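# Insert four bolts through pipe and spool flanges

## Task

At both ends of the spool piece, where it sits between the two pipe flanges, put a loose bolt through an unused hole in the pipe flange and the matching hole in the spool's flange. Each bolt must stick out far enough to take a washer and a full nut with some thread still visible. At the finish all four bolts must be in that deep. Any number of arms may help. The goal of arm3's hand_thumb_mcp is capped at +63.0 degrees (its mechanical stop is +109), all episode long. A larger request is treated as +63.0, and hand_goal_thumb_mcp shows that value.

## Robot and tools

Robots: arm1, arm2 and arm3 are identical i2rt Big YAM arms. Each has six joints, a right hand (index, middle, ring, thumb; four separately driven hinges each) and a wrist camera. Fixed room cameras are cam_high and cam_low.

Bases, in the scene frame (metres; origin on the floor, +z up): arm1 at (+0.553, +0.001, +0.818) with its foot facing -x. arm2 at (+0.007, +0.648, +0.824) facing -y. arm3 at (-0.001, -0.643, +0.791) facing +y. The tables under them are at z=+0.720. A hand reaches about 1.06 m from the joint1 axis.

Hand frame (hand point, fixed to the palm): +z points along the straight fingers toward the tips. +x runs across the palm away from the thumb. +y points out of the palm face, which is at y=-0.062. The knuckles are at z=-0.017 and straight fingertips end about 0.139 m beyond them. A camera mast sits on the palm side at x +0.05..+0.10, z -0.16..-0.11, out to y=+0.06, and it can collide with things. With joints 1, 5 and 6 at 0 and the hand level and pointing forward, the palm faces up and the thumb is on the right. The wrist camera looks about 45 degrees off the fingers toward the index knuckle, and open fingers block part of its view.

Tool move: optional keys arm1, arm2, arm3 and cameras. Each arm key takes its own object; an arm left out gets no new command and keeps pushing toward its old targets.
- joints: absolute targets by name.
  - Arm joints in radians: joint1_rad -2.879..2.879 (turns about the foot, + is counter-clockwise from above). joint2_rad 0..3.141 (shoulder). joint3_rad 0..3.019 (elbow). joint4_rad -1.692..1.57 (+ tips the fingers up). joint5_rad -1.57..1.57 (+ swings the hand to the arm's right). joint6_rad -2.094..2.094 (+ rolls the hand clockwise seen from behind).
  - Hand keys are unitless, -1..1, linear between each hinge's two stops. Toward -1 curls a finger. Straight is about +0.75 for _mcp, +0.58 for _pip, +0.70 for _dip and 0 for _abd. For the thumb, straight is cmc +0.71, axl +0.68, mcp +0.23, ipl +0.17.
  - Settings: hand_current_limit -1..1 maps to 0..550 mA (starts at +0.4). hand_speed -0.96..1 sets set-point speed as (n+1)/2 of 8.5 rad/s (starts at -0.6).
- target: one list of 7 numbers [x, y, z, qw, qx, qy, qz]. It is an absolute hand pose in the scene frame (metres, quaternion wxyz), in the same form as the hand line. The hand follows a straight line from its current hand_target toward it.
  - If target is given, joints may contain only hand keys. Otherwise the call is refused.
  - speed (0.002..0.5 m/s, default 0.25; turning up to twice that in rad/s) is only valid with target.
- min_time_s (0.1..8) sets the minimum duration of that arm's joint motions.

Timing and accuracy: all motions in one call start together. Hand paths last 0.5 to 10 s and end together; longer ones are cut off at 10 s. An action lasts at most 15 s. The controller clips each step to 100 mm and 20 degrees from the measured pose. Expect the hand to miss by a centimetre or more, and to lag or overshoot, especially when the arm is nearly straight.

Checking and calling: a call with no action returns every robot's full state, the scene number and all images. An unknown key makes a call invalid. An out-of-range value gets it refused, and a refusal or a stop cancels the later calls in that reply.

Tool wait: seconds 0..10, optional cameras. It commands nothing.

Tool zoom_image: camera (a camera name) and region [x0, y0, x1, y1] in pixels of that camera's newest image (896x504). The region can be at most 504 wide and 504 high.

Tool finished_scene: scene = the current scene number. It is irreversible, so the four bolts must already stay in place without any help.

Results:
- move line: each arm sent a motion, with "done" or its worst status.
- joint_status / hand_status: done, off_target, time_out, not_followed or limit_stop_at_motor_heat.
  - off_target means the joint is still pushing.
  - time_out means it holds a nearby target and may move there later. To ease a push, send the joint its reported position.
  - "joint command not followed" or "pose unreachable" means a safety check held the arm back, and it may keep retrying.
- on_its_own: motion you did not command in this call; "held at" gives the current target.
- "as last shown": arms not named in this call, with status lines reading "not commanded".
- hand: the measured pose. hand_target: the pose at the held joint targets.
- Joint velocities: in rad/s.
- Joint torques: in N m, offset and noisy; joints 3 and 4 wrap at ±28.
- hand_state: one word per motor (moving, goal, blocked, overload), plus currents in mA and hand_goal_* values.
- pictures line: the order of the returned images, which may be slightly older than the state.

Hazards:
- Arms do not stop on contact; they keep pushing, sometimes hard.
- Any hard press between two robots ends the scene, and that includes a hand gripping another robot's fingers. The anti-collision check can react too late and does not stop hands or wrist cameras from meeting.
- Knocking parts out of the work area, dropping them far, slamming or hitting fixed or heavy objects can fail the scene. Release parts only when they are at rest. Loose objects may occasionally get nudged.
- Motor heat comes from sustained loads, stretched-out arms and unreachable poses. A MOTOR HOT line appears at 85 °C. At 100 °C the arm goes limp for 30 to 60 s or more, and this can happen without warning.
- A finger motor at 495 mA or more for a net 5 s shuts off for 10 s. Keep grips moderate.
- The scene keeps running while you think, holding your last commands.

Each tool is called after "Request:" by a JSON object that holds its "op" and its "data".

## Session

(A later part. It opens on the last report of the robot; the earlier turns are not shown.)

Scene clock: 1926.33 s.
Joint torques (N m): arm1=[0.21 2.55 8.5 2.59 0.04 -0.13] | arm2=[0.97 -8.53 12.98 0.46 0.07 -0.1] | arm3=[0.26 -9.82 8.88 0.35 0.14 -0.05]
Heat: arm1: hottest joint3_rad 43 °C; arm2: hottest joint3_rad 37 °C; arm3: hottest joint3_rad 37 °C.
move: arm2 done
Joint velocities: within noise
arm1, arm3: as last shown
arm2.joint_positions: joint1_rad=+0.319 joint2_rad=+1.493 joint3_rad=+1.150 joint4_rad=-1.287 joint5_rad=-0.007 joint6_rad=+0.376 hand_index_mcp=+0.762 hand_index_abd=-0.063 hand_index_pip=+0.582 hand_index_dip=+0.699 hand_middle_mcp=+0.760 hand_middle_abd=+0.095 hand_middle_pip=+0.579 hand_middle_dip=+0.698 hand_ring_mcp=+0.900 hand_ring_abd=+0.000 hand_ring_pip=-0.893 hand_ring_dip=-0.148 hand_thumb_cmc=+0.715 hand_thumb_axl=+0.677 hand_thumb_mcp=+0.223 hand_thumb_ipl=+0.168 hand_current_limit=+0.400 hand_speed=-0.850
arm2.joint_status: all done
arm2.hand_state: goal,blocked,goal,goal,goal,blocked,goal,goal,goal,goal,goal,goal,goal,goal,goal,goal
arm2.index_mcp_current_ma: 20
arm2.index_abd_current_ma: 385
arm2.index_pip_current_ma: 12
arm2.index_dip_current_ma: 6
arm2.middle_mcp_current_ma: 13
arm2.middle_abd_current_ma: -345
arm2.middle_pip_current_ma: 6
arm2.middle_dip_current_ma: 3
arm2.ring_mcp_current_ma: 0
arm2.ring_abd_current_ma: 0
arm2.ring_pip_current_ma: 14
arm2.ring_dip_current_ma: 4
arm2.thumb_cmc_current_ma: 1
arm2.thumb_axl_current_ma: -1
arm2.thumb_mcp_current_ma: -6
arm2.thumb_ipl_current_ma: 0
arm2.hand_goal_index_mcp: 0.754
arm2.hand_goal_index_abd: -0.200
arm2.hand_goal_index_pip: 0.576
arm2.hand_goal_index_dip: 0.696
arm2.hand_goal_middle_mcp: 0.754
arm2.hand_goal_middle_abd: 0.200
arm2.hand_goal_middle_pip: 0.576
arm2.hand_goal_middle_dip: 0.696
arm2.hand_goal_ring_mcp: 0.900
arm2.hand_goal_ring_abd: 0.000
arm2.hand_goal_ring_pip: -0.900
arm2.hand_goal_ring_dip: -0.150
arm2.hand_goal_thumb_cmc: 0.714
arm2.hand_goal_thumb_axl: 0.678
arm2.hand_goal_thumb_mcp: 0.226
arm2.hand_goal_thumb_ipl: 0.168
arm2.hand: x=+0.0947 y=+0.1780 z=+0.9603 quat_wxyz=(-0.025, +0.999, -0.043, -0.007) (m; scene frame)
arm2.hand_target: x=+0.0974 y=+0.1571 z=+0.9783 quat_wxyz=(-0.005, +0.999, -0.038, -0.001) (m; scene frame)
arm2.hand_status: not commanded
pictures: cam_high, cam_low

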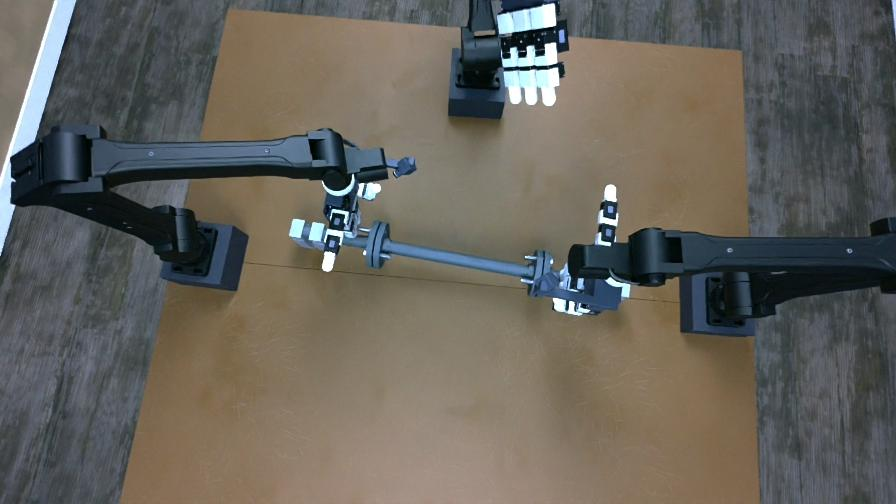

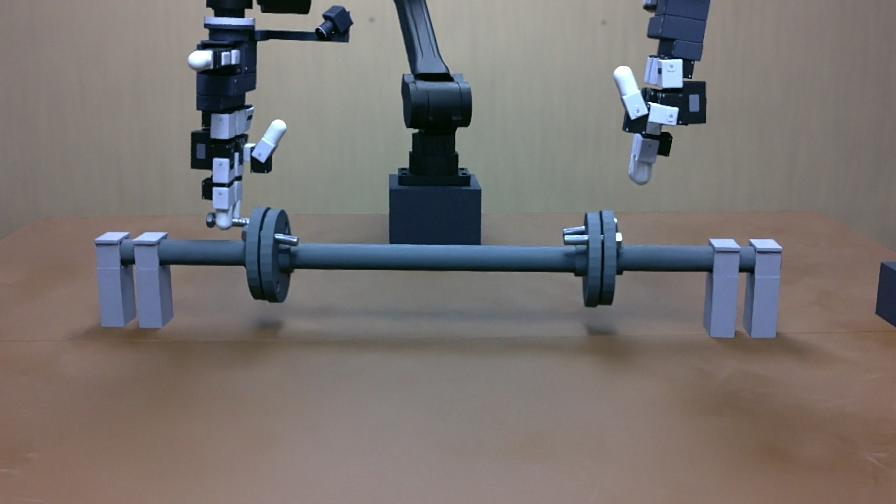

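Request:
{"op": "wait", "data": {"seconds": 0.1, "cameras": ["arm2_cam_wrist", "arm3_cam_wrist"]}}

Request:
{"op": "zoom_image", "data": {"camera": "arm2_cam_wrist", "region": [400, 0, 600, 120]}}

Scene clock: 1995.17 s.
Joint torques (N m): arm1=[0.15 2.55 8.5 2.58 0.04 -0.13] | arm2=[0.97 -8.53 13 0.46 0.07 -0.1] | arm3=[0.26 -9.82 8.9 0.36 0.14 -0.05]
Heat: arm1: hottest joint3_rad 43 °C; arm2: hottest joint3_rad 45 °C; arm3: hottest joint3_rad 36 °C.
Joint velocities: within noise
arm1.joint_positions: joint1_rad=+0.178 joint2_rad=+0.618 joint3_rad=+1.371 joint4_rad=-1.335 joint5_rad=-0.100 joint6_rad=+1.129 hand_index_mcp=+0.754 hand_index_abd=+0.000 hand_index_pip=+0.577 hand_index_dip=+0.696 hand_middle_mcp=+0.754 hand_middle_abd=+0.000 hand_middle_pip=+0.577 hand_middle_dip=+0.696 hand_ring_mcp=+0.754 hand_ring_abd=+0.000 hand_ring_pip=+0.577 hand_ring_dip=+0.696 hand_thumb_cmc=+0.714 hand_thumb_axl=+0.677 hand_thumb_mcp=+0.226 hand_thumb_ipl=+0.168 hand_current_limit=+0.400 hand_speed=-0.600
arm1.joint_status: not commanded
arm1.hand_state: goal,goal,goal,goal,goal,goal,goal,goal,goal,goal,goal,goal,goal,goal,goal,goal
arm1.index_mcp_current_ma: 0
arm1.index_abd_current_ma: 0
arm1.index_pip_current_ma: 0
arm1.index_dip_current_ma: 0
arm1.middle_mcp_current_ma: 0
arm1.middle_abd_current_ma: 0
arm1.middle_pip_current_ma: 0
arm1.middle_dip_current_ma: 0
arm1.ring_mcp_current_ma: 0
arm1.ring_abd_current_ma: 0
arm1.ring_pip_current_ma: 0
arm1.ring_dip_current_ma: 0
arm1.thumb_cmc_current_ma: 0
arm1.thumb_axl_current_ma: 0
arm1.thumb_mcp_current_ma: 0
arm1.thumb_ipl_current_ma: 0
arm1.hand_goal_index_mcp: 0.754
arm1.hand_goal_index_abd: 0.000
arm1.hand_goal_index_pip: 0.576
arm1.hand_goal_index_dip: 0.696
arm1.hand_goal_middle_mcp: 0.754
arm1.hand_goal_middle_abd: 0.000
arm1.hand_goal_middle_pip: 0.576
arm1.hand_goal_middle_dip: 0.696
arm1.hand_goal_ring_mcp: 0.754
arm1.hand_goal_ring_abd: 0.000
arm1.hand_goal_ring_pip: 0.576
arm1.hand_goal_ring_dip: 0.696
arm1.hand_goal_thumb_cmc: 0.714
arm1.hand_goal_thumb_axl: 0.678
arm1.hand_goal_thumb_mcp: 0.226
arm1.hand_goal_thumb_ipl: 0.168
arm1.hand: x=+0.2884 y=+0.0097 z=+1.3567 quat_wxyz=(+0.472, +0.306, -0.827, -0.016) (m; scene frame)
arm1.hand_target: x=+0.2908 y=+0.0100 z=+1.3693 quat_wxyz=(+0.484, +0.304, -0.820, -0.018) (m; scene frame)
arm1.hand_status: not commanded
arm2.joint_positions: joint1_rad=+0.319 joint2_rad=+1.493 joint3_rad=+1.150 joint4_rad=-1.287 joint5_rad=-0.007 joint6_rad=+0.376 hand_index_mcp=+0.762 hand_index_abd=-0.063 hand_index_pip=+0.582 hand_index_dip=+0.699 hand_middle_mcp=+0.760 hand_middle_abd=+0.095 hand_middle_pip=+0.579 hand_middle_dip=+0.698 hand_ring_mcp=+0.900 hand_ring_abd=+0.000 hand_ring_pip=-0.893 hand_ring_dip=-0.148 hand_thumb_cmc=+0.715 hand_thumb_axl=+0.677 hand_thumb_mcp=+0.223 hand_thumb_ipl=+0.168 hand_current_limit=+0.400 hand_speed=-0.850
arm2.joint_status: all done
arm2.hand_state: goal,blocked,goal,goal,goal,blocked,goal,goal,goal,goal,goal,goal,goal,goal,goal,goal
arm2.index_mcp_current_ma: 20
arm2.index_abd_current_ma: 385
arm2.index_pip_current_ma: 12
arm2.index_dip_current_ma: 6
arm2.middle_mcp_current_ma: 13
arm2.middle_abd_current_ma: -345
arm2.middle_pip_current_ma: 6
arm2.middle_dip_current_ma: 3
arm2.ring_mcp_current_ma: 0
arm2.ring_abd_current_ma: 0
arm2.ring_pip_current_ma: 14
arm2.ring_dip_current_ma: 4
arm2.thumb_cmc_current_ma: 1
arm2.thumb_axl_current_ma: -1
arm2.thumb_mcp_current_ma: -6
arm2.thumb_ipl_current_ma: 0
arm2.hand_goal_index_mcp: 0.754
arm2.hand_goal_index_abd: -0.200
arm2.hand_goal_index_pip: 0.576
arm2.hand_goal_index_dip: 0.696
arm2.hand_goal_middle_mcp: 0.754
arm2.hand_goal_middle_abd: 0.200
arm2.hand_goal_middle_pip: 0.576
arm2.hand_goal_middle_dip: 0.696
arm2.hand_goal_ring_mcp: 0.900
arm2.hand_goal_ring_abd: 0.000
arm2.hand_goal_ring_pip: -0.900
arm2.hand_goal_ring_dip: -0.150
arm2.hand_goal_thumb_cmc: 0.714
arm2.hand_goal_thumb_axl: 0.678
arm2.hand_goal_thumb_mcp: 0.226
arm2.hand_goal_thumb_ipl: 0.168
arm2.hand: x=+0.0947 y=+0.1780 z=+0.9603 quat_wxyz=(-0.025, +0.999, -0.043, -0.007) (m; scene frame)
arm2.hand_target: x=+0.0974 y=+0.1571 z=+0.9783 quat_wxyz=(-0.005, +0.999, -0.038, -0.001) (m; scene frame)
arm2.hand_status: not commanded
arm3.joint_positions: joint1_rad=+0.043 joint2_rad=+1.266 joint3_rad=+1.206 joint4_rad=-1.338 joint5_rad=+0.000 joint6_rad=+0.151 hand_index_mcp=+0.753 hand_index_abd=-0.076 hand_index_pip=+0.577 hand_index_dip=+0.699 hand_middle_mcp=+0.759 hand_middle_abd=+0.116 hand_middle_pip=+0.580 hand_middle_dip=+0.699 hand_ring_mcp=+0.900 hand_ring_abd=+0.001 hand_ring_pip=-0.894 hand_ring_dip=-0.147 hand_thumb_cmc=+0.715 hand_thumb_axl=+0.677 hand_thumb_mcp=+0.223 hand_thumb_ipl=+0.168 hand_current_limit=+0.400 hand_speed=-0.850
arm3.joint_status: not commanded
arm3.hand_state: goal,blocked,goal,goal,goal,blocked,goal,goal,goal,goal,goal,goal,goal,goal,goal,goal
arm3.index_mcp_current_ma: 0
arm3.index_abd_current_ma: 59
arm3.index_pip_current_ma: 0
arm3.index_dip_current_ma: 0
arm3.middle_mcp_current_ma: 1
arm3.middle_abd_current_ma: -10
arm3.middle_pip_current_ma: 0
arm3.middle_dip_current_ma: 0
arm3.ring_mcp_current_ma: 0
arm3.ring_abd_current_ma: 0
arm3.ring_pip_current_ma: 1
arm3.ring_dip_current_ma: 0
arm3.thumb_cmc_current_ma: 0
arm3.thumb_axl_current_ma: 0
arm3.thumb_mcp_current_ma: 0
arm3.thumb_ipl_current_ma: 0
arm3.hand_goal_index_mcp: 0.754
arm3.hand_goal_index_abd: -0.140
arm3.hand_goal_index_pip: 0.576
arm3.hand_goal_index_dip: 0.696
arm3.hand_goal_middle_mcp: 0.754
arm3.hand_goal_middle_abd: 0.140
arm3.hand_goal_middle_pip: 0.576
arm3.hand_goal_middle_dip: 0.696
arm3.hand_goal_ring_mcp: 0.900
arm3.hand_goal_ring_abd: 0.000
arm3.hand_goal_ring_pip: -0.900
arm3.hand_goal_ring_dip: -0.150
arm3.hand_goal_thumb_cmc: 0.714
arm3.hand_goal_thumb_axl: 0.678
arm3.hand_goal_thumb_mcp: 0.226
arm3.hand_goal_thumb_ipl: 0.168
arm3.hand: x=+0.0105 y=-0.1658 z=+1.0515 quat_wxyz=(-0.010, +0.049, +0.995, +0.087) (m; scene frame)
arm3.hand_target: x=+0.0098 y=-0.1711 z=+1.0551 quat_wxyz=(-0.009, +0.050, +0.995, +0.089) (m; scene frame)
arm3.hand_status: not commanded
wait: 0.10 s; at rest from the start
pictures: arm2_cam_wrist, arm3_cam_wrist

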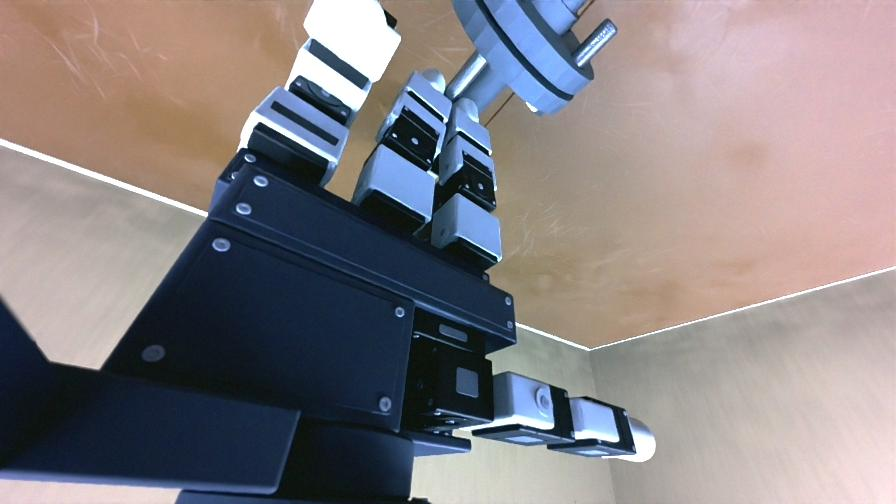

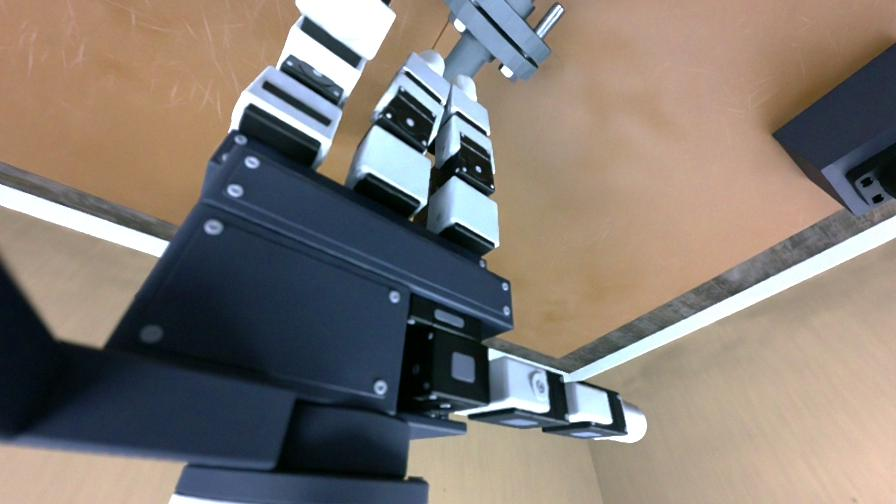

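Scaled by 2.520.

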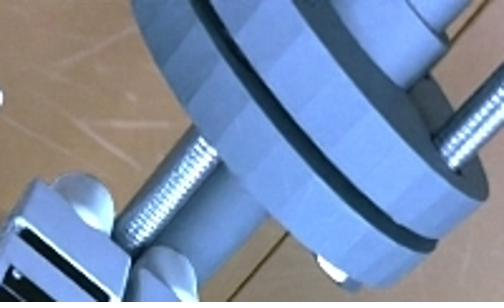

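Request:
{"op": "move", "data": {"arm2": {"joints": {"joint1_rad": 0.335, "joint2_rad": 1.465, "joint3_rad": 1.139, "joint4_rad": -1.275, "joint6_rad": 0.339}, "min_time_s": 1.2}, "cameras": ["cam_low", "cam_high"]}}

Request:
{"op": "zoom_image", "data": {"camera": "cam_low", "region": [205, 205, 265, 235]}}

Request:
{"op": "zoom_image", "data": {"camera": "cam_high", "region": [345, 215, 385, 239]}}

Scene clock: 2035.37 s.
Joint torques (N m): arm1=[0.15 2.55 8.5 2.58 0.04 -0.13] | arm2=[2.2 -10.75 8.34 0.95 0.07 -0.07] | arm3=[0.21 -9.82 8.88 0.35 0.14 -0.05]
Heat: arm1: hottest joint3_rad 43 °C; arm2: hottest joint3_rad 46 °C; arm3: hottest joint3_rad 36 °C.
move: arm2 done
Joint velocities: within noise
arm1, arm3: as last shown
arm2.joint_positions: joint1_rad=+0.328 joint2_rad=+1.485 joint3_rad=+1.138 joint4_rad=-1.284 joint5_rad=-0.007 joint6_rad=+0.356 hand_index_mcp=+0.756 hand_index_abd=-0.063 hand_index_pip=+0.580 hand_index_dip=+0.699 hand_middle_mcp=+0.753 hand_middle_abd=+0.095 hand_middle_pip=+0.577 hand_middle_dip=+0.698 hand_ring_mcp=+0.900 hand_ring_abd=+0.000 hand_ring_pip=-0.893 hand_ring_dip=-0.148 hand_thumb_cmc=+0.715 hand_thumb_axl=+0.677 hand_thumb_mcp=+0.223 hand_thumb_ipl=+0.168 hand_current_limit=+0.400 hand_speed=-0.850
arm2.joint_status: all done
arm2.hand_state: goal,blocked,goal,goal,goal,blocked,goal,goal,goal,goal,goal,goal,goal,goal,goal,goal
arm2.index_mcp_current_ma: 3
arm2.index_abd_current_ma: 385
arm2.index_pip_current_ma: 7
arm2.index_dip_current_ma: 6
arm2.middle_mcp_current_ma: -2
arm2.middle_abd_current_ma: -345
arm2.middle_pip_current_ma: 1
arm2.middle_dip_current_ma: 3
arm2.ring_mcp_current_ma: 0
arm2.ring_abd_current_ma: 0
arm2.ring_pip_current_ma: 14
arm2.ring_dip_current_ma: 4
arm2.thumb_cmc_current_ma: 1
arm2.thumb_axl_current_ma: -1
arm2.thumb_mcp_current_ma: -6
arm2.thumb_ipl_current_ma: 0
arm2.hand_goal_index_mcp: 0.754
arm2.hand_goal_index_abd: -0.200
arm2.hand_goal_index_pip: 0.576
arm2.hand_goal_index_dip: 0.696
arm2.hand_goal_middle_mcp: 0.754
arm2.hand_goal_middle_abd: 0.200
arm2.hand_goal_middle_pip: 0.576
arm2.hand_goal_middle_dip: 0.696
arm2.hand_goal_ring_mcp: 0.900
arm2.hand_goal_ring_abd: 0.000
arm2.hand_goal_ring_pip: -0.900
arm2.hand_goal_ring_dip: -0.150
arm2.hand_goal_thumb_cmc: 0.714
arm2.hand_goal_thumb_axl: 0.678
arm2.hand_goal_thumb_mcp: 0.226
arm2.hand_goal_thumb_ipl: 0.168
arm2.hand: x=+0.0995 y=+0.1821 z=+0.9591 quat_wxyz=(-0.026, +0.999, -0.028, -0.008) (m; scene frame)
arm2.hand_target: x=+0.1046 y=+0.1798 z=+0.9692 quat_wxyz=(-0.011, +1.000, -0.016, -0.004) (m; scene frame)
arm2.hand_status: not commanded
pictures: cam_high, cam_low

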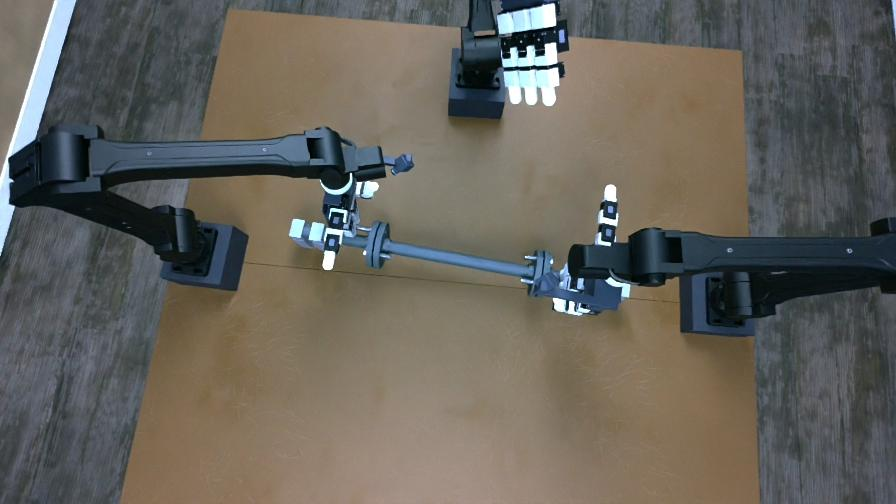

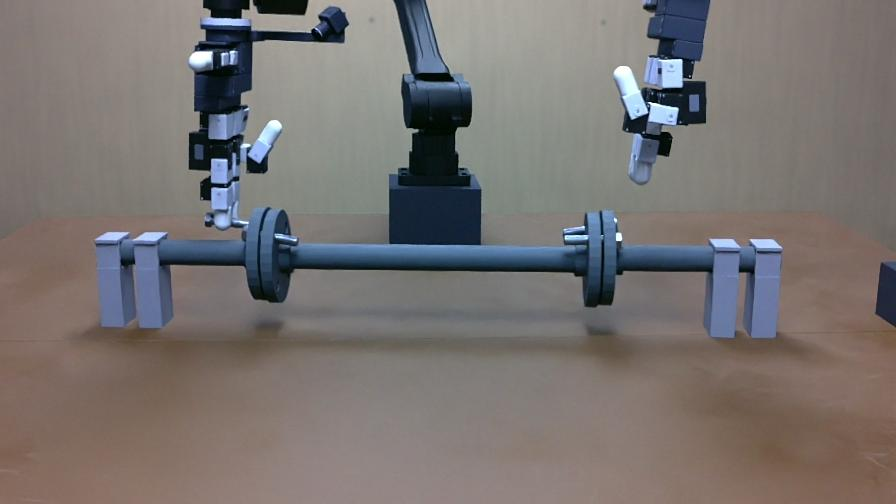

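Scaled by 8.400.

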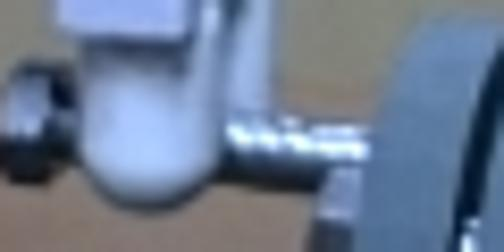

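Scaled by 12.600.

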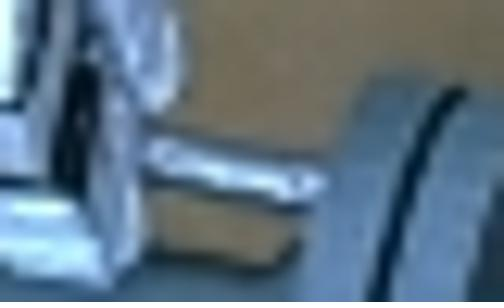

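Request:
{"op": "move", "data": {"arm2": {"joints": {"joint1_rad": 0.314, "joint2_rad": 1.513, "joint3_rad": 1.211, "joint4_rad": -1.275, "joint6_rad": 0.334}, "min_time_s": 1.5}, "cameras": ["cam_low", "cam_high"]}}

Request:
{"op": "zoom_image", "data": {"camera": "cam_low", "region": [205, 205, 265, 235]}}

Request:
{"op": "zoom_image", "data": {"camera": "cam_high", "region": [345, 215, 385, 239]}}

Scene clock: 2047.93 s.
Joint torques (N m): arm1=[0.21 2.55 8.5 2.59 0.04 -0.13] | arm2=[0.97 -8.64 13.16 0.95 0.08 -0.09] | arm3=[0.26 -9.88 8.88 0.35 0.15 -0.05]
Heat: arm1: hottest joint3_rad 43 °C; arm2: hottest joint3_rad 44 °C; arm3: hottest joint3_rad 36 °C.
move: arm2 done
Joint velocities: within noise
arm1, arm3: as last shown
arm2.joint_positions: joint1_rad=+0.324 joint2_rad=+1.501 joint3_rad=+1.153 joint4_rad=-1.284 joint5_rad=-0.007 joint6_rad=+0.352 hand_index_mcp=+0.766 hand_index_abd=-0.063 hand_index_pip=+0.584 hand_index_dip=+0.699 hand_middle_mcp=+0.763 hand_middle_abd=+0.095 hand_middle_pip=+0.582 hand_middle_dip=+0.698 hand_ring_mcp=+0.900 hand_ring_abd=+0.000 hand_ring_pip=-0.893 hand_ring_dip=-0.148 hand_thumb_cmc=+0.715 hand_thumb_axl=+0.677 hand_thumb_mcp=+0.223 hand_thumb_ipl=+0.168 hand_current_limit=+0.400 hand_speed=-0.850
arm2.joint_status: all done
arm2.hand_state: goal,blocked,goal,goal,goal,blocked,goal,goal,goal,goal,goal,goal,goal,goal,goal,goal
arm2.index_mcp_current_ma: 31
arm2.index_abd_current_ma: 385
arm2.index_pip_current_ma: 19
arm2.index_dip_current_ma: 6
arm2.middle_mcp_current_ma: 23
arm2.middle_abd_current_ma: -345
arm2.middle_pip_current_ma: 11
arm2.middle_dip_current_ma: 3
arm2.ring_mcp_current_ma: 0
arm2.ring_abd_current_ma: 0
arm2.ring_pip_current_ma: 14
arm2.ring_dip_current_ma: 4
arm2.thumb_cmc_current_ma: 1
arm2.thumb_axl_current_ma: -1
arm2.thumb_mcp_current_ma: -6
arm2.thumb_ipl_current_ma: 0
arm2.hand_goal_index_mcp: 0.754
arm2.hand_goal_index_abd: -0.200
arm2.hand_goal_index_pip: 0.576
arm2.hand_goal_index_dip: 0.696
arm2.hand_goal_middle_mcp: 0.754
arm2.hand_goal_middle_abd: 0.200
arm2.hand_goal_middle_pip: 0.576
arm2.hand_goal_middle_dip: 0.696
arm2.hand_goal_ring_mcp: 0.900
arm2.hand_goal_ring_abd: 0.000
arm2.hand_goal_ring_pip: -0.900
arm2.hand_goal_ring_dip: -0.150
arm2.hand_goal_thumb_cmc: 0.714
arm2.hand_goal_thumb_axl: 0.678
arm2.hand_goal_thumb_mcp: 0.226
arm2.hand_goal_thumb_ipl: 0.168
arm2.hand: x=+0.0994 y=+0.1762 z=+0.9582 quat_wxyz=(-0.026, +0.999, -0.029, -0.007) (m; scene frame)
arm2.hand_target: x=+0.1028 y=+0.1518 z=+0.9782 quat_wxyz=(+0.000, +1.000, -0.024, +0.000) (m; scene frame)
arm2.hand_status: not commanded
pictures: cam_high, cam_low

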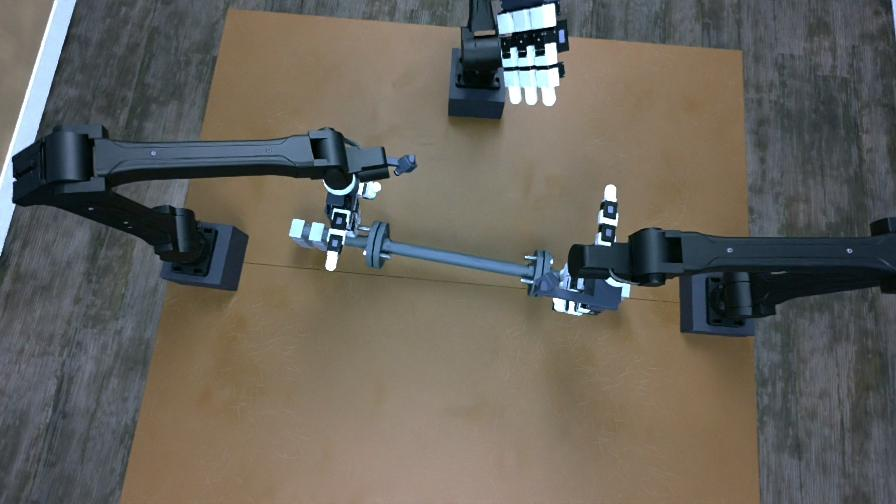

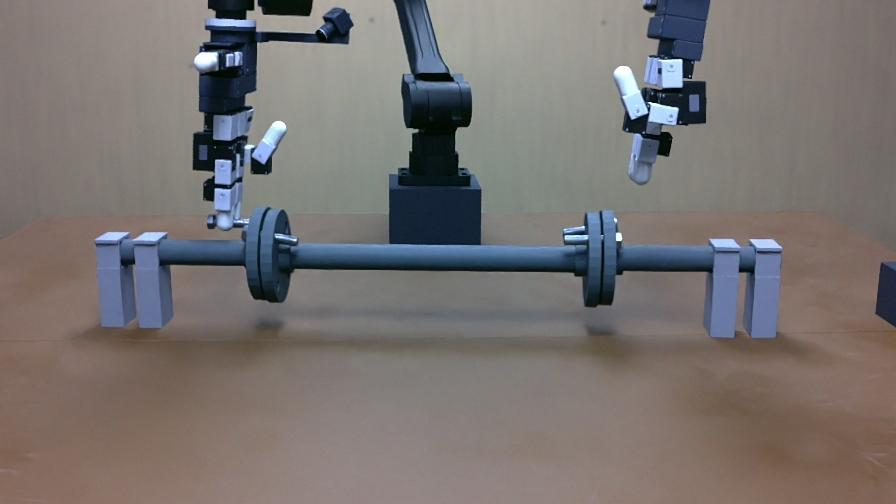

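Scaled by 8.400.

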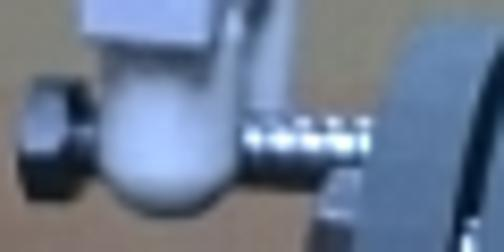

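Scaled by 12.600.

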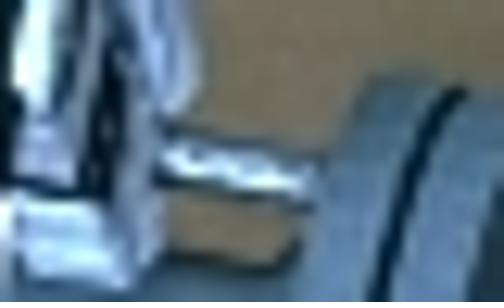

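Request:
{"op": "move", "data": {"arm2": {"joints": {"joint2_rad": 1.517}, "min_time_s": 0.5}, "cameras": ["cam_low", "cam_high"]}}

Request:
{"op": "zoom_image", "data": {"camera": "cam_low", "region": [205, 205, 265, 235]}}

Scene clock: 2064.17 s.
Joint torques (N m): arm1=[0.15 2.61 8.5 2.59 0.04 -0.13] | arm2=[0.97 -8.53 13.15 0.94 0.08 -0.09] | arm3=[0.26 -9.88 8.9 0.36 0.14 -0.05]
Heat: arm1: hottest joint3_rad 43 °C; arm2: hottest joint3_rad 42 °C; arm3: hottest joint3_rad 36 °C.
move: arm2 done
Joint velocities: within noise
arm1, arm3: as last shown
arm2.joint_positions: joint1_rad=+0.323 joint2_rad=+1.503 joint3_rad=+1.153 joint4_rad=-1.284 joint5_rad=-0.007 joint6_rad=+0.352 hand_index_mcp=+0.766 hand_index_abd=-0.063 hand_index_pip=+0.584 hand_index_dip=+0.699 hand_middle_mcp=+0.763 hand_middle_abd=+0.095 hand_middle_pip=+0.582 hand_middle_dip=+0.698 hand_ring_mcp=+0.900 hand_ring_abd=+0.000 hand_ring_pip=-0.893 hand_ring_dip=-0.148 hand_thumb_cmc=+0.715 hand_thumb_axl=+0.677 hand_thumb_mcp=+0.223 hand_thumb_ipl=+0.168 hand_current_limit=+0.400 hand_speed=-0.850
arm2.joint_status: all done
arm2.hand_state: goal,blocked,goal,goal,goal,blocked,goal,goal,goal,goal,goal,goal,goal,goal,goal,goal
arm2.index_mcp_current_ma: 31
arm2.index_abd_current_ma: 385
arm2.index_pip_current_ma: 19
arm2.index_dip_current_ma: 6
arm2.middle_mcp_current_ma: 23
arm2.middle_abd_current_ma: -345
arm2.middle_pip_current_ma: 11
arm2.middle_dip_current_ma: 3
arm2.ring_mcp_current_ma: 0
arm2.ring_abd_current_ma: 0
arm2.ring_pip_current_ma: 14
arm2.ring_dip_current_ma: 4
arm2.thumb_cmc_current_ma: 1
arm2.thumb_axl_current_ma: -1
arm2.thumb_mcp_current_ma: -6
arm2.thumb_ipl_current_ma: 0
arm2.hand_goal_index_mcp: 0.754
arm2.hand_goal_index_abd: -0.200
arm2.hand_goal_index_pip: 0.576
arm2.hand_goal_index_dip: 0.696
arm2.hand_goal_middle_mcp: 0.754
arm2.hand_goal_middle_abd: 0.200
arm2.hand_goal_middle_pip: 0.576
arm2.hand_goal_middle_dip: 0.696
arm2.hand_goal_ring_mcp: 0.900
arm2.hand_goal_ring_abd: 0.000
arm2.hand_goal_ring_pip: -0.900
arm2.hand_goal_ring_dip: -0.150
arm2.hand_goal_thumb_cmc: 0.714
arm2.hand_goal_thumb_axl: 0.678
arm2.hand_goal_thumb_mcp: 0.226
arm2.hand_goal_thumb_ipl: 0.168
arm2.hand: x=+0.0992 y=+0.1762 z=+0.9570 quat_wxyz=(-0.027, +0.999, -0.029, -0.008) (m; scene frame)
arm2.hand_target: x=+0.1028 y=+0.1517 z=+0.9760 quat_wxyz=(-0.002, +1.000, -0.024, +0.000) (m; scene frame)
arm2.hand_status: not commanded
pictures: cam_high, cam_low

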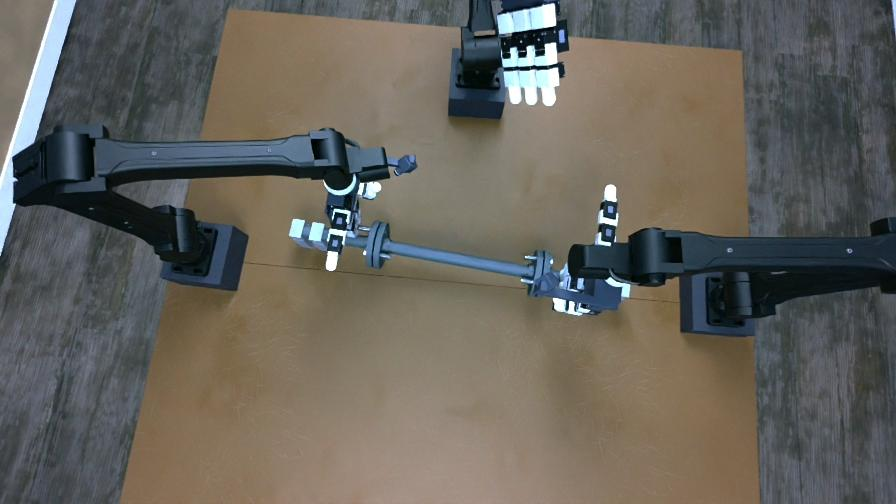

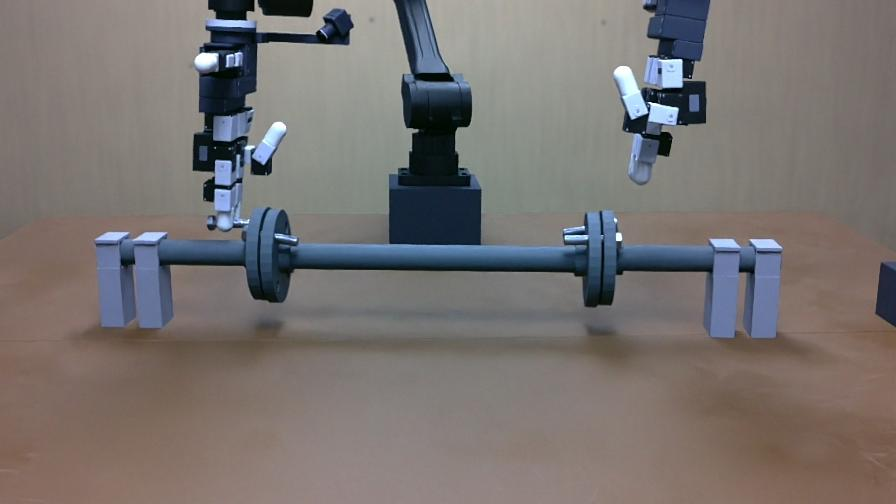

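Scaled by 8.400.

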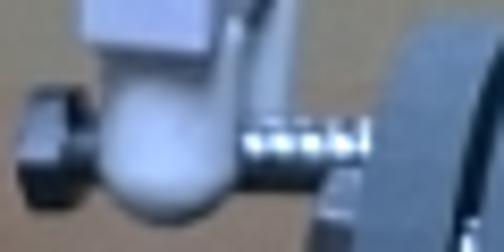

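Request:
{"op": "move", "data": {"arm2": {"joints": {"joint1_rad": 0.3365, "joint2_rad": 1.475, "joint3_rad": 1.145}, "min_time_s": 0.8}, "cameras": []}}

Scene clock: 2083.20 s.
Joint torques (N m): arm1=[0.21 2.61 8.49 2.59 0.03 -0.12] | arm2=[2.2 -10.81 8.31 0.94 0.08 -0.09] | arm3=[0.26 -9.82 8.9 0.35 0.14 -0.05]
Heat: arm1: hottest joint3_rad 43 °C; arm2: hottest joint3_rad 41 °C; arm3: hottest joint3_rad 36 °C.
move: arm2 done
Joint velocities: within noise
arm1, arm3: as last shown
arm2.joint_positions: joint1_rad=+0.330 joint2_rad=+1.495 joint3_rad=+1.144 joint4_rad=-1.284 joint5_rad=-0.007 joint6_rad=+0.351 hand_index_mcp=+0.756 hand_index_abd=-0.063 hand_index_pip=+0.580 hand_index_dip=+0.699 hand_middle_mcp=+0.753 hand_middle_abd=+0.095 hand_middle_pip=+0.577 hand_middle_dip=+0.698 hand_ring_mcp=+0.900 hand_ring_abd=+0.000 hand_ring_pip=-0.893 hand_ring_dip=-0.148 hand_thumb_cmc=+0.715 hand_thumb_axl=+0.677 hand_thumb_mcp=+0.223 hand_thumb_ipl=+0.168 hand_current_limit=+0.400 hand_speed=-0.850
arm2.joint_status: all done
arm2.hand_state: goal,blocked,goal,goal,goal,blocked,goal,goal,goal,goal,goal,goal,goal,goal,goal,goal
arm2.index_mcp_current_ma: 3
arm2.index_abd_current_ma: 385
arm2.index_pip_current_ma: 7
arm2.index_dip_current_ma: 6
arm2.middle_mcp_current_ma: -2
arm2.middle_abd_current_ma: -345
arm2.middle_pip_current_ma: 1
arm2.middle_dip_current_ma: 3
arm2.ring_mcp_current_ma: 0
arm2.ring_abd_current_ma: 0
arm2.ring_pip_current_ma: 14
arm2.ring_dip_current_ma: 4
arm2.thumb_cmc_current_ma: 1
arm2.thumb_axl_current_ma: -1
arm2.thumb_mcp_current_ma: -6
arm2.thumb_ipl_current_ma: 0
arm2.hand_goal_index_mcp: 0.754
arm2.hand_goal_index_abd: -0.200
arm2.hand_goal_index_pip: 0.576
arm2.hand_goal_index_dip: 0.696
arm2.hand_goal_middle_mcp: 0.754
arm2.hand_goal_middle_abd: 0.200
arm2.hand_goal_middle_pip: 0.576
arm2.hand_goal_middle_dip: 0.696
arm2.hand_goal_ring_mcp: 0.900
arm2.hand_goal_ring_abd: 0.000
arm2.hand_goal_ring_pip: -0.900
arm2.hand_goal_ring_dip: -0.150
arm2.hand_goal_thumb_cmc: 0.714
arm2.hand_goal_thumb_axl: 0.678
arm2.hand_goal_thumb_mcp: 0.226
arm2.hand_goal_thumb_ipl: 0.168
arm2.hand: x=+0.1016 y=+0.1800 z=+0.9571 quat_wxyz=(-0.028, +0.999, -0.025, -0.008) (m; scene frame)
arm2.hand_target: x=+0.1064 y=+0.1777 z=+0.9672 quat_wxyz=(-0.013, +1.000, -0.013, -0.004) (m; scene frame)
arm2.hand_status: not commanded
pictures: none
No camera images: "cameras" was empty.

Request:
{"op": "move", "data": {"arm2": {"joints": {"joint1_rad": 0.319, "joint2_rad": 1.519, "joint3_rad": 1.214}, "min_time_s": 1.2}, "cameras": ["cam_low", "cam_high"]}}

Request:
{"op": "zoom_image", "data": {"camera": "cam_low", "region": [205, 205, 265, 235]}}

Request:
{"op": "zoom_image", "data": {"camera": "cam_high", "region": [345, 215, 385, 239]}}

Scene clock: 2090.97 s.
Joint torques (N m): arm1=[0.15 2.55 8.5 2.59 0.04 -0.13] | arm2=[1.14 -8.53 12.31 0.96 0.08 -0.08] | arm3=[0.32 -9.88 8.9 0.35 0.14 -0.05]
Heat: arm1: hottest joint3_rad 43 °C; arm2: hottest joint3_rad 42 °C; arm3: hottest joint3_rad 36 °C.
move: arm2 done
Joint velocities: within noise
arm1, arm3: as last shown
arm2.joint_positions: joint1_rad=+0.326 joint2_rad=+1.504 joint3_rad=+1.167 joint4_rad=-1.284 joint5_rad=-0.007 joint6_rad=+0.351 hand_index_mcp=+0.756 hand_index_abd=-0.063 hand_index_pip=+0.579 hand_index_dip=+0.699 hand_middle_mcp=+0.753 hand_middle_abd=+0.095 hand_middle_pip=+0.577 hand_middle_dip=+0.698 hand_ring_mcp=+0.900 hand_ring_abd=+0.000 hand_ring_pip=-0.893 hand_ring_dip=-0.148 hand_thumb_cmc=+0.715 hand_thumb_axl=+0.677 hand_thumb_mcp=+0.223 hand_thumb_ipl=+0.168 hand_current_limit=+0.400 hand_speed=-0.850
arm2.joint_status: all done
arm2.hand_state: goal,blocked,goal,goal,goal,blocked,goal,goal,goal,goal,goal,goal,goal,goal,goal,goal
arm2.index_mcp_current_ma: 3
arm2.index_abd_current_ma: 385
arm2.index_pip_current_ma: 6
arm2.index_dip_current_ma: 6
arm2.middle_mcp_current_ma: -2
arm2.middle_abd_current_ma: -345
arm2.middle_pip_current_ma: 1
arm2.middle_dip_current_ma: 3
arm2.ring_mcp_current_ma: 0
arm2.ring_abd_current_ma: 0
arm2.ring_pip_current_ma: 14
arm2.ring_dip_current_ma: 4
arm2.thumb_cmc_current_ma: 1
arm2.thumb_axl_current_ma: -1
arm2.thumb_mcp_current_ma: -6
arm2.thumb_ipl_current_ma: 0
arm2.hand_goal_index_mcp: 0.754
arm2.hand_goal_index_abd: -0.200
arm2.hand_goal_index_pip: 0.576
arm2.hand_goal_index_dip: 0.696
arm2.hand_goal_middle_mcp: 0.754
arm2.hand_goal_middle_abd: 0.200
arm2.hand_goal_middle_pip: 0.576
arm2.hand_goal_middle_dip: 0.696
arm2.hand_goal_ring_mcp: 0.900
arm2.hand_goal_ring_abd: 0.000
arm2.hand_goal_ring_pip: -0.900
arm2.hand_goal_ring_dip: -0.150
arm2.hand_goal_thumb_cmc: 0.714
arm2.hand_goal_thumb_axl: 0.678
arm2.hand_goal_thumb_mcp: 0.226
arm2.hand_goal_thumb_ipl: 0.168
arm2.hand: x=+0.1019 y=+0.1714 z=+0.9626 quat_wxyz=(-0.021, +0.999, -0.027, -0.006) (m; scene frame)
arm2.hand_target: x=+0.1055 y=+0.1511 z=+0.9766 quat_wxyz=(-0.001, +1.000, -0.022, +0.000) (m; scene frame)
arm2.hand_status: not commanded
pictures: cam_high, cam_low

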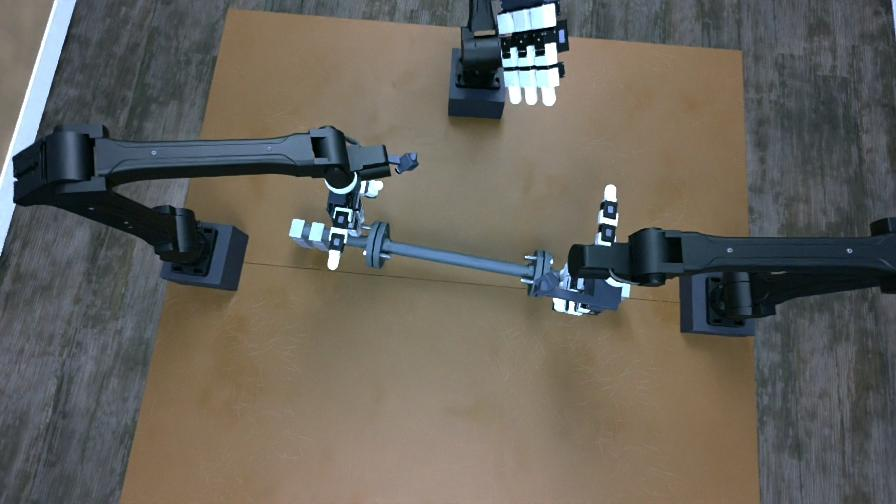

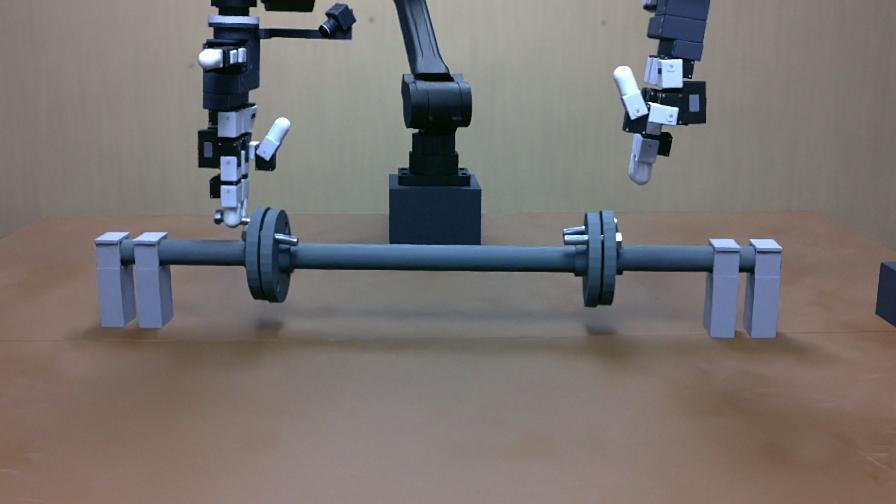

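Scaled by 8.400.

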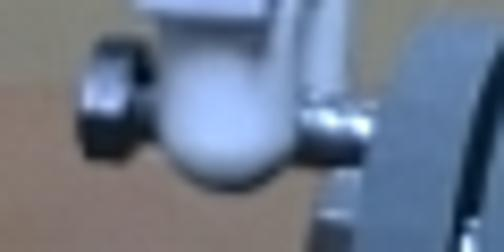

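Scaled by 12.600.

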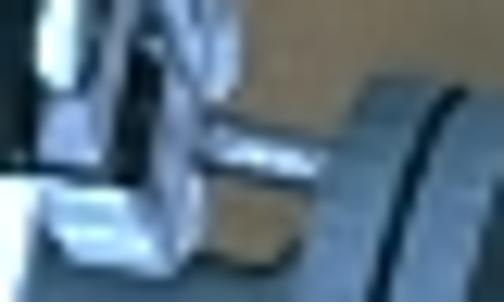

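Request:
{"op": "move", "data": {"arm2": {"joints": {"joint1_rad": 0.315, "joint2_rad": 1.531, "joint3_rad": 1.226}, "min_time_s": 1.0}, "cameras": ["cam_low", "cam_high"]}}

Request:
{"op": "zoom_image", "data": {"camera": "cam_low", "region": [210, 205, 310, 255]}}

Request:
{"op": "zoom_image", "data": {"camera": "cam_high", "region": [345, 215, 385, 239]}}

Scene clock: 2107.73 s.
Joint torques (N m): arm1=[0.15 2.55 8.49 2.59 0.04 -0.13] | arm2=[1.14 -8.7 12.44 0.96 0.08 -0.08] | arm3=[0.26 -9.88 8.9 0.36 0.14 -0.05]
Heat: arm1: hottest joint3_rad 43 °C; arm2: hottest joint3_rad 44 °C; arm3: hottest joint3_rad 35 °C.
move: arm2 done
Joint velocities: within noise
arm1, arm3: as last shown
arm2.joint_positions: joint1_rad=+0.323 joint2_rad=+1.516 joint3_rad=+1.177 joint4_rad=-1.284 joint5_rad=-0.007 joint6_rad=+0.351 hand_index_mcp=+0.756 hand_index_abd=-0.063 hand_index_pip=+0.579 hand_index_dip=+0.699 hand_middle_mcp=+0.753 hand_middle_abd=+0.095 hand_middle_pip=+0.577 hand_middle_dip=+0.698 hand_ring_mcp=+0.900 hand_ring_abd=+0.000 hand_ring_pip=-0.893 hand_ring_dip=-0.148 hand_thumb_cmc=+0.715 hand_thumb_axl=+0.677 hand_thumb_mcp=+0.223 hand_thumb_ipl=+0.168 hand_current_limit=+0.400 hand_speed=-0.850
arm2.joint_status: all done
arm2.hand_state: goal,blocked,goal,goal,goal,blocked,goal,goal,goal,goal,goal,goal,goal,goal,goal,goal
arm2.index_mcp_current_ma: 3
arm2.index_abd_current_ma: 385
arm2.index_pip_current_ma: 6
arm2.index_dip_current_ma: 6
arm2.middle_mcp_current_ma: -2
arm2.middle_abd_current_ma: -345
arm2.middle_pip_current_ma: 1
arm2.middle_dip_current_ma: 3
arm2.ring_mcp_current_ma: 0
arm2.ring_abd_current_ma: 0
arm2.ring_pip_current_ma: 14
arm2.ring_dip_current_ma: 4
arm2.thumb_cmc_current_ma: 1
arm2.thumb_axl_current_ma: -1
arm2.thumb_mcp_current_ma: -6
arm2.thumb_ipl_current_ma: 0
arm2.hand_goal_index_mcp: 0.754
arm2.hand_goal_index_abd: -0.200
arm2.hand_goal_index_pip: 0.576
arm2.hand_goal_index_dip: 0.696
arm2.hand_goal_middle_mcp: 0.754
arm2.hand_goal_middle_abd: 0.200
arm2.hand_goal_middle_pip: 0.576
arm2.hand_goal_middle_dip: 0.696
arm2.hand_goal_ring_mcp: 0.900
arm2.hand_goal_ring_abd: 0.000
arm2.hand_goal_ring_pip: -0.900
arm2.hand_goal_ring_dip: -0.150
arm2.hand_goal_thumb_cmc: 0.714
arm2.hand_goal_thumb_axl: 0.678
arm2.hand_goal_thumb_mcp: 0.226
arm2.hand_goal_thumb_ipl: 0.168
arm2.hand: x=+0.1016 y=+0.1674 z=+0.9613 quat_wxyz=(-0.022, +0.999, -0.028, -0.006) (m; scene frame)
arm2.hand_target: x=+0.1050 y=+0.1464 z=+0.9758 quat_wxyz=(-0.001, +1.000, -0.023, +0.000) (m; scene frame)
arm2.hand_status: not commanded
pictures: cam_high, cam_low

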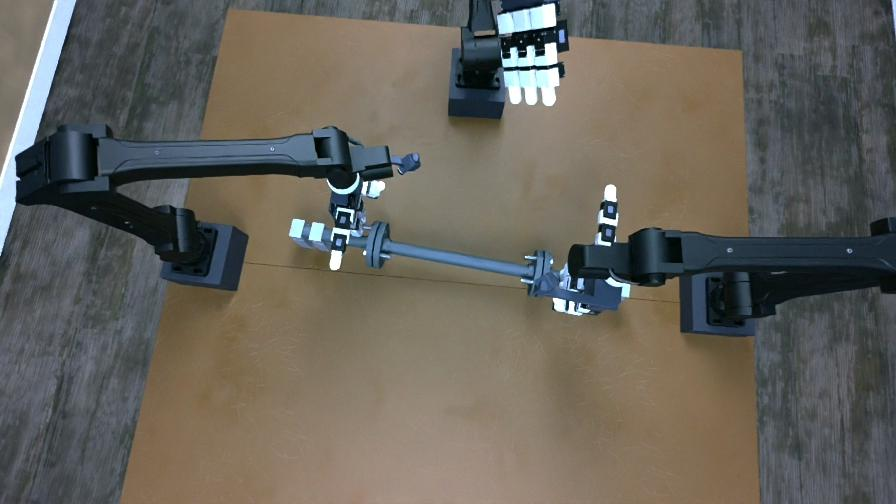

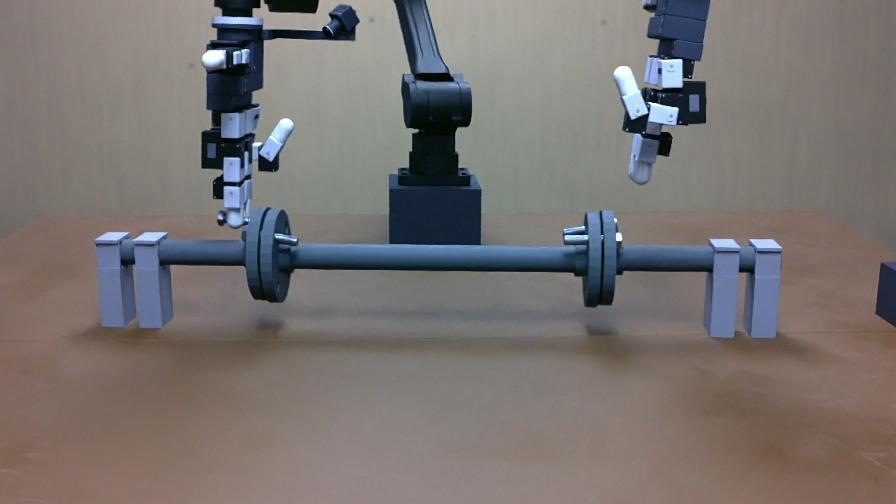

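Scaled by 5.040.

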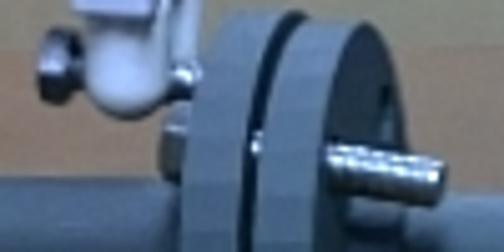

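Scaled by 12.600.

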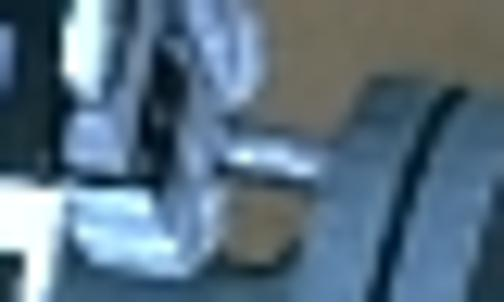

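Request:
{"op": "move", "data": {"arm2": {"joints": {"joint1_rad": 0.312, "joint2_rad": 1.570, "joint3_rad": 1.270, "joint4_rad": -1.334}, "min_time_s": 1.5}, "cameras": ["cam_low", "cam_high"]}}

Request:
{"op": "zoom_image", "data": {"camera": "cam_low", "region": [210, 205, 310, 255]}}

Request:
{"op": "zoom_image", "data": {"camera": "cam_high", "region": [345, 215, 385, 239]}}

Scene clock: 2146.03 s.
Joint torques (N m): arm1=[0.09 2.55 8.49 2.58 0.03 -0.13] | arm2=[1.08 -9.35 12.38 0.01 0.08 -0.07] | arm3=[0.26 -9.88 8.88 0.34 0.14 -0.05]
Heat: arm1: hottest joint3_rad 43 °C; arm2: hottest joint3_rad 44 °C; arm3: hottest joint3_rad 35 °C.
move: arm2 done
Joint velocities: within noise
arm1, arm3: as last shown
arm2.joint_positions: joint1_rad=+0.319 joint2_rad=+1.556 joint3_rad=+1.221 joint4_rad=-1.324 joint5_rad=-0.007 joint6_rad=+0.350 hand_index_mcp=+0.753 hand_index_abd=-0.063 hand_index_pip=+0.577 hand_index_dip=+0.698 hand_middle_mcp=+0.750 hand_middle_abd=+0.095 hand_middle_pip=+0.575 hand_middle_dip=+0.697 hand_ring_mcp=+0.900 hand_ring_abd=+0.000 hand_ring_pip=-0.893 hand_ring_dip=-0.148 hand_thumb_cmc=+0.715 hand_thumb_axl=+0.677 hand_thumb_mcp=+0.223 hand_thumb_ipl=+0.168 hand_current_limit=+0.400 hand_speed=-0.850
arm2.joint_status: all done
arm2.hand_state: goal,blocked,goal,goal,goal,blocked,goal,goal,goal,goal,goal,goal,goal,goal,goal,goal
arm2.index_mcp_current_ma: -1
arm2.index_abd_current_ma: 385
arm2.index_pip_current_ma: 2
arm2.index_dip_current_ma: 4
arm2.middle_mcp_current_ma: -7
arm2.middle_abd_current_ma: -345
arm2.middle_pip_current_ma: -1
arm2.middle_dip_current_ma: 2
arm2.ring_mcp_current_ma: 0
arm2.ring_abd_current_ma: 0
arm2.ring_pip_current_ma: 14
arm2.ring_dip_current_ma: 4
arm2.thumb_cmc_current_ma: 1
arm2.thumb_axl_current_ma: -1
arm2.thumb_mcp_current_ma: -6
arm2.thumb_ipl_current_ma: 0
arm2.hand_goal_index_mcp: 0.754
arm2.hand_goal_index_abd: -0.200
arm2.hand_goal_index_pip: 0.576
arm2.hand_goal_index_dip: 0.696
arm2.hand_goal_middle_mcp: 0.754
arm2.hand_goal_middle_abd: 0.200
arm2.hand_goal_middle_pip: 0.576
arm2.hand_goal_middle_dip: 0.696
arm2.hand_goal_ring_mcp: 0.900
arm2.hand_goal_ring_abd: 0.000
arm2.hand_goal_ring_pip: -0.900
arm2.hand_goal_ring_dip: -0.150
arm2.hand_goal_thumb_cmc: 0.714
arm2.hand_goal_thumb_axl: 0.678
arm2.hand_goal_thumb_mcp: 0.226
arm2.hand_goal_thumb_ipl: 0.168
arm2.hand: x=+0.1022 y=+0.1605 z=+0.9584 quat_wxyz=(-0.039, +0.999, -0.030, -0.012) (m; scene frame)
arm2.hand_target: x=+0.1039 y=+0.1443 z=+0.9718 quat_wxyz=(-0.027, +0.999, -0.025, -0.008) (m; scene frame)
arm2.hand_status: not commanded
pictures: cam_high, cam_low

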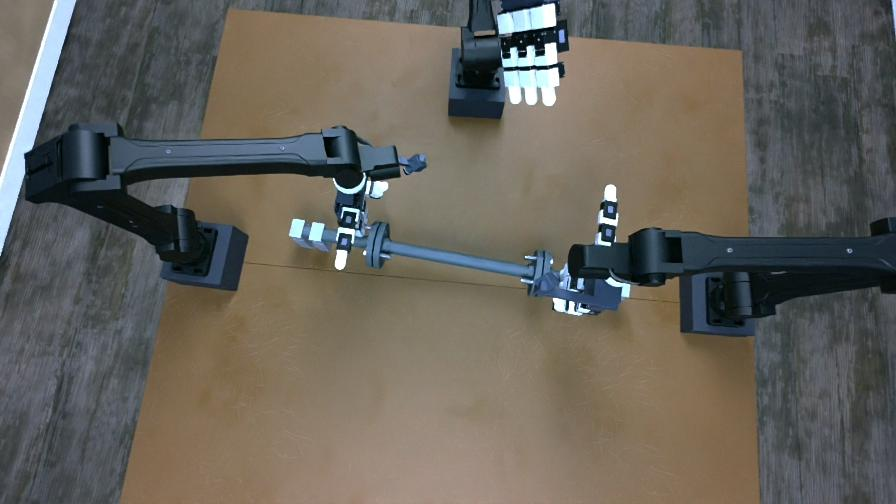

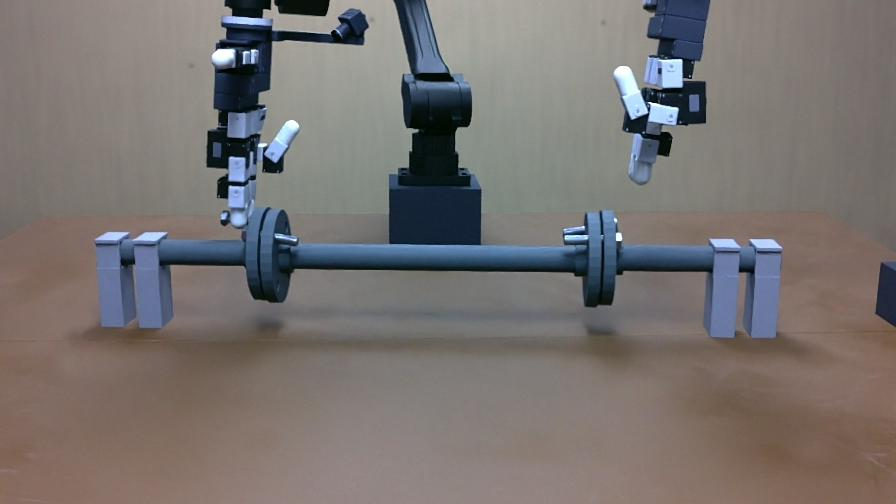

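Scaled by 5.040.

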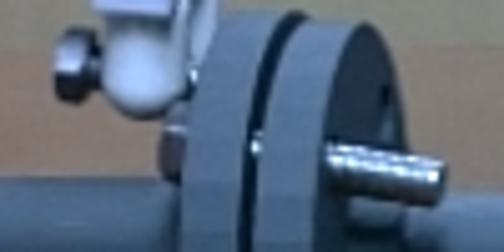

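Scaled by 12.600.

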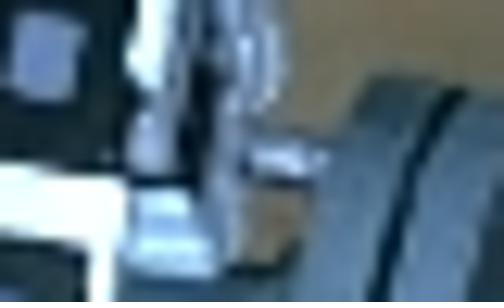

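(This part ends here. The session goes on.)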